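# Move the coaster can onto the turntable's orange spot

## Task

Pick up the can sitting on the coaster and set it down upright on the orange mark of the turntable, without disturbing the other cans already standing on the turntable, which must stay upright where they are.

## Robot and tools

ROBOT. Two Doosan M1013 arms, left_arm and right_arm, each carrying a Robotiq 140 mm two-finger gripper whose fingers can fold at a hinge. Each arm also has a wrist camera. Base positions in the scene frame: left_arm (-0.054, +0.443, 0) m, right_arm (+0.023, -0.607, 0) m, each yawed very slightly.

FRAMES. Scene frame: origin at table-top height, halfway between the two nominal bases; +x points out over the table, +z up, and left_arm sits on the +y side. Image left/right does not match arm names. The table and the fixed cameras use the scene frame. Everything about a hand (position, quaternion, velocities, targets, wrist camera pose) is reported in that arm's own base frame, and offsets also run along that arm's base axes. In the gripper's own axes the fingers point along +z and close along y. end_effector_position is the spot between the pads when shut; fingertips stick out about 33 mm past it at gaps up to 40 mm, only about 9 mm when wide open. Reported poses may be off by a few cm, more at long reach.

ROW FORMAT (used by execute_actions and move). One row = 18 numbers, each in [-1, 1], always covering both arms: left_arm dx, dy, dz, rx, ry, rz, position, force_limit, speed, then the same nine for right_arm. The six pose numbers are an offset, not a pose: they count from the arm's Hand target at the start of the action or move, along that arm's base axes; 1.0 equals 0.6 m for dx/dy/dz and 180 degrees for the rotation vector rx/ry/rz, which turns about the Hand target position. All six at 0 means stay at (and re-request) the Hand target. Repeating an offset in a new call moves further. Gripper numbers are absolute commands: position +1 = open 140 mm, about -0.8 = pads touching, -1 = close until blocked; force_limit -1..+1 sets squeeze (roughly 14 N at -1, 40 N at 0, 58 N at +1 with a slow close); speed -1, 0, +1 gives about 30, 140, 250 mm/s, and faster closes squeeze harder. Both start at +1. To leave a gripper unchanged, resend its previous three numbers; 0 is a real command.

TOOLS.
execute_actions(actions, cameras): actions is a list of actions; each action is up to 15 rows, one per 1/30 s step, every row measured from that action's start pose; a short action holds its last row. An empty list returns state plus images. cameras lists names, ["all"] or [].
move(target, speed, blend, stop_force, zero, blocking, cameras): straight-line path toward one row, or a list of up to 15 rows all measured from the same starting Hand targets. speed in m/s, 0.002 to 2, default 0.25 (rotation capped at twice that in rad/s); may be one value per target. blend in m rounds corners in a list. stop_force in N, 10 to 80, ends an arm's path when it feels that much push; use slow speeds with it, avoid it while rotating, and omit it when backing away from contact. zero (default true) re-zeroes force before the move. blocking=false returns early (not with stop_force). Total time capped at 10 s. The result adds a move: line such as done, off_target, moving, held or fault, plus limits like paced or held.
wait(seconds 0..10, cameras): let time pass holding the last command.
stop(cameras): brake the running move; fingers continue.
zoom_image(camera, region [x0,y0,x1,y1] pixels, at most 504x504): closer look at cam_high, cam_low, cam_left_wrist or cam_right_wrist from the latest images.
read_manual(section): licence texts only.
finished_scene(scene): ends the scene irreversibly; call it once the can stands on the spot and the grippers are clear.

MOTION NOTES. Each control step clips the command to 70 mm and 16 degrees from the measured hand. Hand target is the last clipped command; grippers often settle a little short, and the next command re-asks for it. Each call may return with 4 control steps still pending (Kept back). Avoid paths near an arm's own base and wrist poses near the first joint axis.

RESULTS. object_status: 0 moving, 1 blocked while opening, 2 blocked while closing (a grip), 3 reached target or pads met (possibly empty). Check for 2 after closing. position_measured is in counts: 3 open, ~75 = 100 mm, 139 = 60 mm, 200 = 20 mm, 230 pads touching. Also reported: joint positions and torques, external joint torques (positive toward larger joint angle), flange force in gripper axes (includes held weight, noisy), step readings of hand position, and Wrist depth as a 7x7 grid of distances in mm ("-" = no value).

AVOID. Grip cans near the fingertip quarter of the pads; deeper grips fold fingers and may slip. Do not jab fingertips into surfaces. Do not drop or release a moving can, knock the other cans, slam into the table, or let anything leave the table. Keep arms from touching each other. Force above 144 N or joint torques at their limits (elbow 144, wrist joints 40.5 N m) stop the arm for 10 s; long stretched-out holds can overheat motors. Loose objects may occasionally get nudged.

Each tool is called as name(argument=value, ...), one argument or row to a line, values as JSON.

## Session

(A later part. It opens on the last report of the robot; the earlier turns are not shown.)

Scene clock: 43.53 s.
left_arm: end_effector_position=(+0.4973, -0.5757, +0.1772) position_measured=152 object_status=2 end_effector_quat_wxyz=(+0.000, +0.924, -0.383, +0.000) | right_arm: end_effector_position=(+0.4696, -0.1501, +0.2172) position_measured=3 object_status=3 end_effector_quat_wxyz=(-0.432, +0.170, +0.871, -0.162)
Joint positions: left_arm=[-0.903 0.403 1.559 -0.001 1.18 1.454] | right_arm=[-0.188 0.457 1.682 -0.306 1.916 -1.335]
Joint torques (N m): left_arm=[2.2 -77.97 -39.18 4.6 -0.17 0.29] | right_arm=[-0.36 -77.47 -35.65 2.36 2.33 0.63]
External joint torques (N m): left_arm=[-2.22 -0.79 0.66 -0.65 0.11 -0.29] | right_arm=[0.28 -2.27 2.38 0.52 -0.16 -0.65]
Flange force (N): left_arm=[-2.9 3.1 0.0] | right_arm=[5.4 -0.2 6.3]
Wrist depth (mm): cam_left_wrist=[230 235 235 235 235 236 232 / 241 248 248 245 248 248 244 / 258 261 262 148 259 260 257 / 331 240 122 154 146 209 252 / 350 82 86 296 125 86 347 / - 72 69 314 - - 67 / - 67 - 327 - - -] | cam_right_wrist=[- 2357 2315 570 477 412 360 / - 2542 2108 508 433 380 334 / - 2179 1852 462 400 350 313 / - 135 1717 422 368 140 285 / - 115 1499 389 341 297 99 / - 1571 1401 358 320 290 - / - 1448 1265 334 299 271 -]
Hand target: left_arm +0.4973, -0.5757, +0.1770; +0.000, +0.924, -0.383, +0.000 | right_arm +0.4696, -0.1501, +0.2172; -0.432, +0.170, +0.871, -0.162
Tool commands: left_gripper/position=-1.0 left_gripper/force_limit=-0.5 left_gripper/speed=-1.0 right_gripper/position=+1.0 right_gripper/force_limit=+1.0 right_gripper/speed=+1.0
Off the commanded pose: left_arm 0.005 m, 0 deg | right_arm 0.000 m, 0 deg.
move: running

wait(
  seconds=10,
)

wait(
  seconds=2.6,
)

execute_actions(
  actions=[
    [[0.0004,0.0004,0,0,0,0,-1,-0.5,-1,0,0,0,0,0,0,1,1,1],[0.0013,0.0015,0,0,0,0,-1,-0.5,-1,0,0,0,0,0,0,1,1,1],[0.0028,0.0033,0,0,0,0,-1,-0.5,-1,0,0,0,0,0,0,1,1,1],[0.0048,0.006,0,0,0,0,-1,-0.5,-1,0,0,0,0,0,0,1,1,1],[0.007,0.0093,0,0,0,0,-1,-0.5,-1,0,0,0,0,0,0,1,1,1],[0.0095,0.0134,0,0,0,0,-1,-0.5,-1,0,0,0,0,0,0,1,1,1],[0.0122,0.0182,0,0,0,0,-1,-0.5,-1,0,0,0,0,0,0,1,1,1],[0.0149,0.0237,0,0,0,0,-1,-0.5,-1,0,0,0,0,0,0,1,1,1],[0.0177,0.0299,0,0,0,0,-1,-0.5,-1,0,0,0,0,0,0,1,1,1],[0.0203,0.0367,0,0,0,0,-1,-0.5,-1,0,0,0,0,0,0,1,1,1],[0.0228,0.044,0,0,0,0,-1,-0.5,-1,0,0,0,0,0,0,1,1,1],[0.0251,0.0519,0,0,0,0,-1,-0.5,-1,0,0,0,0,0,0,1,1,1],[0.0271,0.0602,0,0,0,0,-1,-0.5,-1,0,0,0,0,0,0,1,1,1],[0.0287,0.0689,0,0,0,0,-1,-0.5,-1,0,0,0,0,0,0,1,1,1],[0.03,0.078,0,0,0,0,-1,-0.5,-1,0,0,0,0,0,0,1,1,1]],
    [[0.0008,0.0094,0,0,0,0,-1,-0.5,-1,0,0,0,0,0,0,1,1,1],[0.0012,0.0189,0,0,0,0,-1,-0.5,-1,0,0,0,0,0,0,1,1,1],[0.001,0.0287,0,0,0,0,-1,-0.5,-1,0,0,0,0,0,0,1,1,1],[0.0004,0.0384,0,0,0,0,-1,-0.5,-1,0,0,0,0,0,0,1,1,1],[-0.0008,0.0482,0,0,0,0,-1,-0.5,-1,0,0,0,0,0,0,1,1,1],[-0.0026,0.0579,0,0,0,0,-1,-0.5,-1,0,0,0,0,0,0,1,1,1],[-0.0048,0.0673,0,0,0,0,-1,-0.5,-1,0,0,0,0,0,0,1,1,1],[-0.0077,0.0766,0,0,0,0,-1,-0.5,-1,0,0,0,0,0,0,1,1,1],[-0.011,0.0855,0,0,0,0,-1,-0.5,-1,0,0,0,0,0,0,1,1,1],[-0.0149,0.0939,0,0,0,0,-1,-0.5,-1,0,0,0,0,0,0,1,1,1],[-0.0193,0.1019,0,0,0,0,-1,-0.5,-1,0,0,0,0,0,0,1,1,1],[-0.0241,0.1093,0,0,0,0,-1,-0.5,-1,0,0,0,0,0,0,1,1,1],[-0.0293,0.1161,0,0,0,0,-1,-0.5,-1,0,0,0,0,0,0,1,1,1],[-0.0348,0.1222,0,0,0,0,-1,-0.5,-1,0,0,0,0,0,0,1,1,1],[-0.0407,0.1274,0,0,0,0,-1,-0.5,-1,0,0,0,0,0,0,1,1,1]],
    [[-0.0061,0.0044,0,0,0,0,-1,-0.5,-1,0,0,0,0,0,0,1,1,1],[-0.0124,0.0079,0,0,0,0,-1,-0.5,-1,0,0,0,0,0,0,1,1,1],[-0.0188,0.0103,0,0,0,0,-1,-0.5,-1,0,0,0,0,0,0,1,1,1],[-0.0252,0.0118,0,0,0,0,-1,-0.5,-1,0,0,0,0,0,0,1,1,1],[-0.0315,0.0122,-0.0004,0,0,0,-1,-0.5,-1,0,0,0,0,0,0,1,1,1],[-0.0377,0.0114,-0.0015,0,0,0,-1,-0.5,-1,0,0,0,0,0,0,1,1,1],[-0.0437,0.0099,-0.0033,0,0,0,-1,-0.5,-1,0,0,0,0,0,0,1,1,1],[-0.0497,0.0083,-0.0055,0,0,0,-1,-0.5,-1,0,0,0,0,0,0,1,1,1],[-0.0557,0.0066,-0.0082,0,0,0,-1,-0.5,-1,0,0,0,0,0,0,1,1,1],[-0.0616,0.0046,-0.0112,0,0,0,-1,-0.5,-1,0,0,0,0,0,0,1,1,1],[-0.0674,0.0025,-0.0144,0,0,0,-1,-0.5,-1,0,0,0,0,0,0,1,1,1],[-0.0732,0.0003,-0.0177,0,0,0,-1,-0.5,-1,0,0,0,0,0,0,1,1,1],[-0.0789,-0.0021,-0.0209,0,0,0,-1,-0.5,-1,0,0,0,0,0,0,1,1,1],[-0.0845,-0.0047,-0.0241,0,0,0,-1,-0.5,-1,0,0,0,0,0,0,1,1,1],[-0.0901,-0.0075,-0.0271,0,0,0,-1,-0.5,-1,0,0,0,0,0,0,1,1,1]],
    [[-0.0055,-0.0029,-0.0027,0,0,0,-1,-0.5,-1,0,0,0,0,0,0,1,1,1],[-0.0109,-0.0059,-0.0049,0,0,0,-1,-0.5,-1,0,0,0,0,0,0,1,1,1],[-0.0162,-0.0091,-0.0067,0,0,0,-1,-0.5,-1,0,0,0,0,0,0,1,1,1],[-0.0214,-0.0125,-0.0078,0,0,0,-1,-0.5,-1,0,0,0,0,0,0,1,1,1],[-0.0266,-0.016,-0.0082,0,0,0,-1,-0.5,-1,0,0,0,0,0,0,1,1,1],[-0.0316,-0.0196,-0.0082,0,0,0,-1,-0.5,-1,0,0,0,0,0,0,1,1,1],[-0.0365,-0.0234,-0.0082,0,0,0,-1,-0.5,-1,0,0,0,0,0,0,1,1,1],[-0.0413,-0.0273,-0.0082,0,0,0,-1,-0.5,-1,0,0,0,0,0,0,1,1,1],[-0.0461,-0.0313,-0.0082,0,0,0,0.2,-0.5,0,0,0,0,0,0,0,1,1,1],[-0.0507,-0.0355,-0.0082,0,0,0,0.2,-0.5,0,0,0,0,0,0,0,1,1,1],[-0.0551,-0.0398,-0.0082,0,0,0,0.2,-0.5,0,0,0,0,0,0,0,1,1,1],[-0.0595,-0.0442,-0.0082,0,0,0,0.2,-0.5,0,0,0,0,0,0,0,1,1,1],[-0.0637,-0.0487,-0.0082,0,0,0,0.2,-0.5,0,0,0,0,0,0,0,1,1,1],[-0.0678,-0.0534,-0.0082,0,0,0,0.2,-0.5,0,0,0,0,0,0,0,1,1,1],[-0.0718,-0.0581,-0.0082,0,0,0,0.2,-0.5,0,0,0,0,0,0,0,1,1,1]],
    [[-0.0038,-0.0049,0,0,0,0,0.2,-0.5,0,0,0,0,0,0,0,1,1,1],[-0.0076,-0.0098,0,0,0,0,0.2,-0.5,0,0,0,0,0,0,0,1,1,1],[-0.0111,-0.0149,0.0017,0,0,0,0.2,-0.5,0,0,0,0,0,0,0,1,1,1],[-0.0145,-0.0201,0.0064,0,0,0,0.2,-0.5,0,0,0,0,0,0,0,1,1,1],[-0.0178,-0.0254,0.0135,0,0,0,0.2,-0.5,0,0,0,0,0,0,0,1,1,1],[-0.0209,-0.0308,0.0226,0,0,0,0.2,-0.5,0,0,0,0,0,0,0,1,1,1],[-0.0239,-0.0362,0.033,0,0,0,0.2,-0.5,0,0,0,0,0,0,0,1,1,1],[-0.0267,-0.0417,0.0442,0,0,0,0.2,-0.5,0,0,0,0,0,0,0,1,1,1],[-0.0294,-0.0473,0.0558,0,0,0,0.2,-0.5,0,0,0,0,0,0,0,1,1,1],[-0.0319,-0.053,0.067,0,0,0,0.2,-0.5,0,0,0,0,0,0,0,1,1,1],[-0.0342,-0.0587,0.0774,0,0,0,0.2,-0.5,0,0,0,0,0,0,0,1,1,1],[-0.036,-0.0634,0.0865,0,0,0,0.2,-0.5,0,0,0,0,0,0,0,1,1,1],[-0.0373,-0.0666,0.0936,0,0,0,0.2,-0.5,0,0,0,0,0,0,0,1,1,1],[-0.038,-0.0684,0.0983,0,0,0,0.2,-0.5,0,0,0,0,0,0,0,1,1,1],[-0.0382,-0.069,0.1,0,0,0,0.2,-0.5,0,0,0,0,0,0,0,1,1,1]],
  ],
  cameras=["cam_high", "cam_left_wrist"],
)

move(
  target=[0,0,0.15,0,0,0,0.2,-0.5,0,0,0,0,0,0,0,1,1,1],
  speed=0.25,
  cameras=["cam_high", "cam_left_wrist"],
)

zoom_image(
  camera="cam_high",
  region=[300, 150, 500, 350],
)

Scene clock: 46.27 s.
left_arm: end_effector_position=(+0.4973, -0.5757, +0.1720) position_measured=152 object_status=2 end_effector_quat_wxyz=(+0.000, +0.924, -0.383, +0.000) | right_arm: end_effector_position=(+0.4696, -0.1501, +0.2172) position_measured=3 object_status=3 end_effector_quat_wxyz=(-0.432, +0.170, +0.871, -0.162)
Joint positions: left_arm=[-0.903 0.406 1.564 -0.001 1.172 1.454] | right_arm=[-0.188 0.457 1.682 -0.306 1.916 -1.335]
Joint torques (N m): left_arm=[2.46 -79.31 -39.44 4.56 -0.38 0.23] | right_arm=[-0.24 -77.07 -35.67 2.3 2.28 0.53]
External joint torques (N m): left_arm=[-2.43 0.18 1.01 -0.61 0.33 -0.23] | right_arm=[0.25 -2.87 2.32 0.59 -0.11 -0.55]
Flange force (N): left_arm=[-2.1 3.4 0.6] | right_arm=[6.3 -0.3 6.4]
Wrist depth (mm): cam_left_wrist=[227 230 230 230 231 232 228 / 238 242 242 240 243 243 241 / 233 229 256 148 254 258 255 / 176 193 133 154 147 265 269 / 345 82 86 289 125 86 343 / - 72 69 259 308 - 67 / - 67 - 219 - - -] | cam_right_wrist=[- - 2294 575 477 409 361 / - 2401 2074 511 436 381 334 / - 2161 1852 463 398 351 312 / - 136 1641 421 370 141 286 / - 115 1525 389 343 300 99 / - 1543 1401 358 319 289 - / - 1425 1290 333 299 270 -]
Hand target: left_arm +0.4973, -0.5757, +0.1720; +0.000, +0.924, -0.383, +0.000 | right_arm +0.4696, -0.1501, +0.2172; -0.432, +0.170, +0.871, -0.162
Tool commands: left_gripper/position=-1.0 left_gripper/force_limit=-0.5 left_gripper/speed=-1.0 right_gripper/position=+1.0 right_gripper/force_limit=+1.0 right_gripper/speed=+1.0
Off the commanded pose: left_arm 0.000 m, 0 deg | right_arm 0.000 m, 0 deg.
earlier move: done
wait: 1.67 of 10 s (the move ended)

Scene clock: 48.87 s.
left_arm: end_effector_position=(+0.4973, -0.5757, +0.1720) position_measured=152 object_status=2 end_effector_quat_wxyz=(+0.000, +0.924, -0.383, +0.000) | right_arm: end_effector_position=(+0.4696, -0.1501, +0.2172) position_measured=3 object_status=3 end_effector_quat_wxyz=(-0.432, +0.170, +0.871, -0.162)
Joint positions: left_arm=[-0.903 0.406 1.564 -0.001 1.172 1.454] | right_arm=[-0.188 0.457 1.682 -0.306 1.916 -1.335]
Joint torques (N m): left_arm=[2.08 -79.24 -39.32 4.5 -0.32 0.25] | right_arm=[-0.3 -77.11 -35.76 2.33 2.35 0.48]
External joint torques (N m): left_arm=[-2.04 -0.05 0.84 -0.55 0.27 -0.25] | right_arm=[0.29 -2.78 2.46 0.56 -0.17 -0.5]
Flange force (N): left_arm=[-2.1 2.9 0.4] | right_arm=[6.2 -0.1 6.8]
Wrist depth (mm): cam_left_wrist=[227 230 230 230 231 189 150 / 238 - 242 241 243 232 158 / 246 - 257 149 254 256 254 / 266 271 133 154 146 269 269 / 345 82 86 288 126 86 341 / - 72 69 309 308 - 67 / - 67 - 318 - - -] | cam_right_wrist=[- 2255 2255 576 478 410 360 / - 2619 2161 512 434 377 334 / 1979 2179 1776 460 400 350 311 / 1801 135 1662 420 369 140 285 / - 115 1490 388 341 299 99 / - 1562 1387 360 317 291 - / - 1425 1277 332 297 271 -]
Hand target: left_arm +0.4973, -0.5757, +0.1720; +0.000, +0.924, -0.383, +0.000 | right_arm +0.4696, -0.1501, +0.2172; -0.432, +0.170, +0.871, -0.162
Tool commands: left_gripper/position=-1.0 left_gripper/force_limit=-0.5 left_gripper/speed=-1.0 right_gripper/position=+1.0 right_gripper/force_limit=+1.0 right_gripper/speed=+1.0
Off the commanded pose: left_arm 0.000 m, 0 deg | right_arm 0.000 m, 0 deg.
wait: 2.60 s; at rest by 0.17 s

Scene clock: 51.23 s.
left_arm: end_effector_position=(+0.3761, -0.5200, +0.1842) position_measured=104 object_status=3 end_effector_quat_wxyz=(+0.001, +0.924, -0.383, +0.000) end_effector_velocity=(-0.046, -0.099, +0.200) end_effector_angular_velocity=(-0.004, -0.002, +0.000) | right_arm: end_effector_position=(+0.4696, -0.1501, +0.2172) position_measured=3 object_status=3 end_effector_quat_wxyz=(-0.432, +0.170, +0.871, -0.162)
Joint positions: left_arm=[-0.998 0.221 1.794 -0.001 1.125 1.36] | right_arm=[-0.188 0.457 1.682 -0.306 1.916 -1.335]
Joint velocities: left_arm=[-0.144 -0.065 -0.313 0 0.374 -0.145] | right_arm=[within noise]
Joint torques (N m): left_arm=[5.55 -61.73 -37.71 4.49 -0.12 0.21] | right_arm=[-0.66 -76.87 -35.74 2.38 2.39 0.6]
External joint torques (N m): left_arm=[-5.96 3.01 -0.22 -0.6 0.03 -0.21] | right_arm=[0.67 -3.04 2.49 0.51 -0.21 -0.62]
External joint torques at the end of the 1st action: left_arm=[-1.89 -1.24 1.67 -0.65 0.08 -0.18] | right_arm=[0.15 -3.24 2.43 0.54 -0.18 -0.6]
External joint torques at the end of the 2nd action: left_arm=[-2.47 -0.01 1.99 -0.61 0.1 -0.33] | right_arm=[0.11 -2.65 2.42 0.58 -0.16 -0.58]
External joint torques at the end of the 3rd action: left_arm=[-1.88 4.7 0.09 -0.7 0.52 -0.51] | right_arm=[-0.1 -2.42 2.48 0.57 -0.16 -0.54]
External joint torques at the end of the 4th action: left_arm=[-1.55 1.09 -0.02 -0.58 0.25 -0.59] | right_arm=[0.27 -3.27 2.26 0.56 -0.11 -0.61]
Flange force (N): left_arm=[2.8 10.2 1.9] | right_arm=[6.7 0.0 6.9]
Flange force at the end of the 1st action (N): left_arm=[-5.6 2.7 0.8] | right_arm=[6.8 -0.6 7.0]
Flange force at the end of the 2nd action (N): left_arm=[-3.9 4.3 1.9] | right_arm=[5.9 -0.4 6.6]
Flange force at the end of the 3rd action (N): left_arm=[6.7 3.8 2.9] | right_arm=[5.5 -0.5 6.7]
Flange force at the end of the 4th action (N): left_arm=[1.2 3.6 0.4] | right_arm=[6.8 -0.6 6.5]
Wrist depth (mm): cam_left_wrist=[163 220 225 227 226 225 229 / 164 232 238 235 237 236 290 / 242 251 249 162 249 248 304 / 322 258 137 170 167 244 325 / - 87 117 279 344 85 84 / - 89 362 366 367 - 73 / - - 393 392 395 - -] | cam_right_wrist=[3162 - 2235 572 478 411 361 / - 2593 2125 512 434 380 334 / - 2216 1852 465 398 350 311 / - 135 1695 420 372 140 285 / - 115 1482 388 343 298 99 / - 1534 1409 359 319 289 - / - 1482 1265 332 298 270 -]
Hand target: left_arm +0.3708, -0.5332, +0.2108; +0.000, +0.924, -0.383, +0.000 | right_arm +0.4696, -0.1501, +0.2172; -0.432, +0.170, +0.871, -0.162
Off the commanded pose: left_arm 0.030 m, 0 deg | right_arm 0.000 m, 0 deg.
Kept back: 4 steps.
Step readings (end_effector_position of left_arm | right_arm; steps 1 to 15: 1st action; 16 to 30: 2nd action; 31 to 45: 3rd action; 46 to 60: 4th action; 61 to 71: 5th action):
0: (+0.4973, -0.5757, +0.1720) | (+0.4696, -0.1501, +0.2172)
1: (+0.4973, -0.5757, +0.1720) | (+0.4696, -0.1501, +0.2172)
2: (+0.4974, -0.5756, +0.1720) | (+0.4696, -0.1501, +0.2172)
4: (+0.4984, -0.5743, +0.1719) | (+0.4696, -0.1501, +0.2172)
8: (+0.5033, -0.5669, +0.1719) | (+0.4696, -0.1501, +0.2172)
15: (+0.5133, -0.5396, +0.1720) | (+0.4696, -0.1501, +0.2172)
16: (+0.5145, -0.5334, +0.1719) | (+0.4696, -0.1501, +0.2172)
17: (+0.5151, -0.5285, +0.1719) | (+0.4696, -0.1501, +0.2172)
19: (+0.5158, -0.5167, +0.1719) | (+0.4696, -0.1501, +0.2172)
23: (+0.5135, -0.4944, +0.1719) | (+0.4696, -0.1501, +0.2172)
30: (+0.4981, -0.4601, +0.1718) | (+0.4696, -0.1501, +0.2172)
31: (+0.4942, -0.4556, +0.1719) | (+0.4696, -0.1501, +0.2172)
32: (+0.4912, -0.4526, +0.1719) | (+0.4696, -0.1501, +0.2172)
34: (+0.4833, -0.4475, +0.1719) | (+0.4696, -0.1501, +0.2172)
38: (+0.4681, -0.4457, +0.1708) | (+0.4696, -0.1501, +0.2172)
45: (+0.4437, -0.4536, +0.1595) | (+0.4696, -0.1501, +0.2172)
46: (+0.4396, -0.4554, +0.1573) | (+0.4696, -0.1501, +0.2172)
47: (+0.4366, -0.4569, +0.1557) | (+0.4696, -0.1501, +0.2172)
49: (+0.4298, -0.4607, +0.1527) | (+0.4696, -0.1501, +0.2172)
53: (+0.4178, -0.4689, +0.1510) | (+0.4696, -0.1501, +0.2172)
60: (+0.3986, -0.4860, +0.1508) | (+0.4696, -0.1501, +0.2172)
61: (+0.3957, -0.4894, +0.1508) | (+0.4696, -0.1501, +0.2172)
62: (+0.3936, -0.4920, +0.1508) | (+0.4696, -0.1501, +0.2172)
64: (+0.3888, -0.4982, +0.1513) | (+0.4696, -0.1501, +0.2172)
68: (+0.3810, -0.5105, +0.1652) | (+0.4696, -0.1501, +0.2172)
Images, in order (width x height): cam_high 896x504, cam_left_wrist 896x504.

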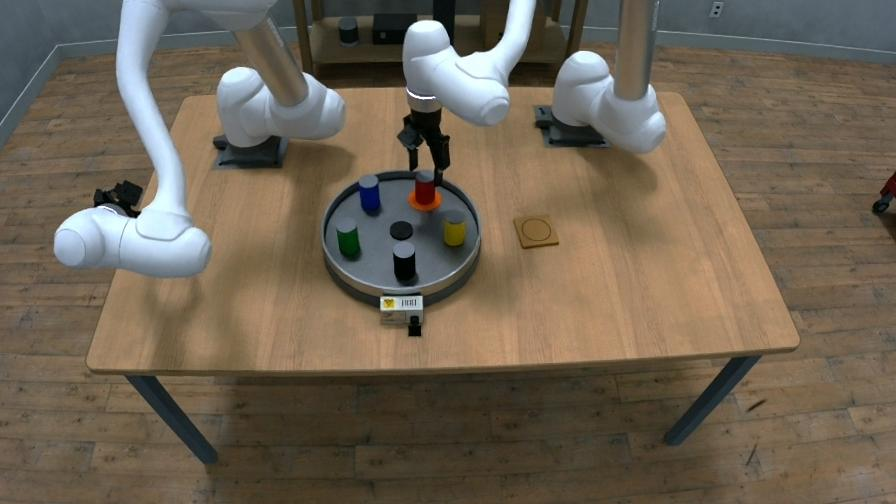

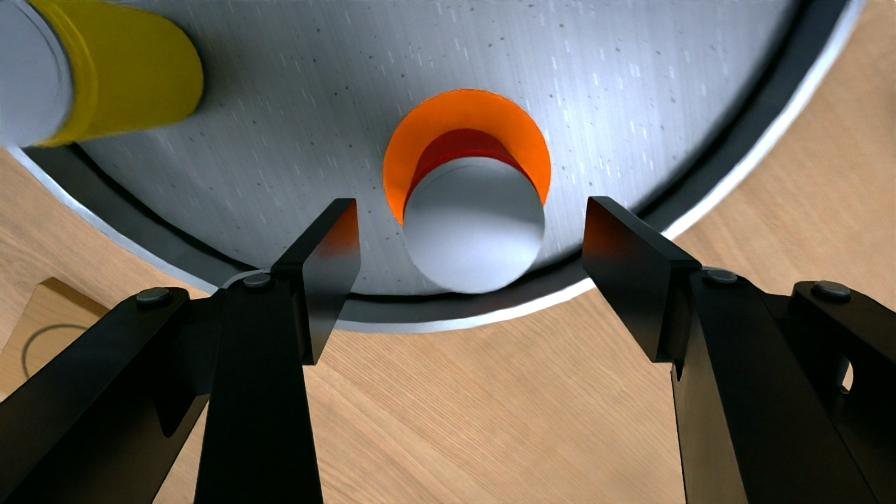

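Scene clock: 52.40 s.
left_arm: end_effector_position=(+0.3708, -0.5332, +0.3008) position_measured=104 object_status=3 end_effector_quat_wxyz=(+0.000, +0.924, -0.383, +0.000) | right_arm: end_effector_position=(+0.4696, -0.1501, +0.2172) position_measured=3 object_status=3 end_effector_quat_wxyz=(-0.432, +0.170, +0.871, -0.162)
Joint positions: left_arm=[-1.016 0.17 1.636 -0.001 1.336 1.342] | right_arm=[-0.188 0.457 1.682 -0.306 1.916 -1.335]
Joint torques (N m): left_arm=[2.43 -57.52 -40.74 4.78 -0.33 0.2] | right_arm=[-0.57 -77 -35.69 2.33 2.35 0.53]
External joint torques (N m): left_arm=[-2.39 -0.6 0.18 -0.61 0.28 -0.2] | right_arm=[0.61 -3.1 2.36 0.57 -0.17 -0.55]
Flange force (N): left_arm=[-2.1 3.7 -0.5] | right_arm=[6.7 0.0 6.6]
Wrist depth (mm): cam_left_wrist=[392 306 349 350 272 397 398 / 420 368 367 367 369 421 421 / 442 388 382 390 389 444 442 / 466 462 137 472 158 458 470 / - 87 117 501 503 85 84 / - 89 527 535 535 - 73 / - - 571 570 575 - -] | cam_right_wrist=[2274 2758 2255 575 478 410 361 / 1706 2469 2042 510 436 379 334 / 1740 2255 1826 463 396 349 313 / - 135 1631 422 369 140 286 / - 115 1507 390 342 297 99 / - 1525 1409 358 319 289 - / - 1465 1271 332 297 272 -]
Hand target: left_arm +0.3708, -0.5332, +0.3008; +0.000, +0.924, -0.383, +0.000 | right_arm +0.4696, -0.1501, +0.2172; -0.432, +0.170, +0.871, -0.162
Off the commanded pose: left_arm 0.000 m, 0 deg | right_arm 0.000 m, 0 deg.
move: done
Images, in order (width x height): cam_high 896x504, cam_left_wrist 896x504.

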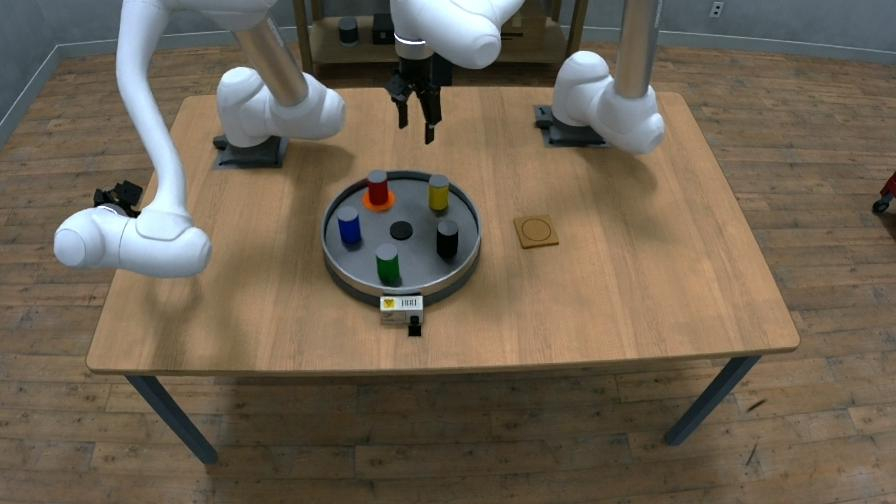

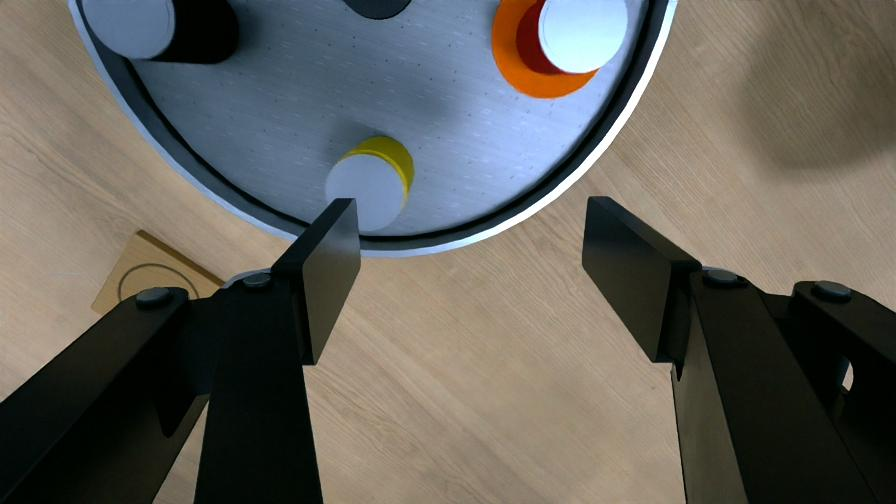

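Scaled by 2.520 from the camera's 896x504 image, which has a finer 1280x720 frame.

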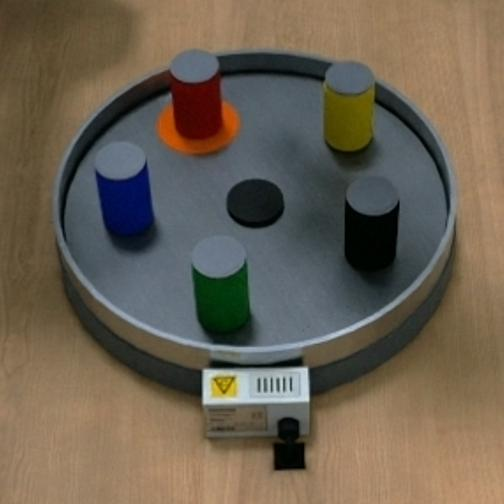

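finished_scene(
  scene=1,
)

The scene is finished: the task was done.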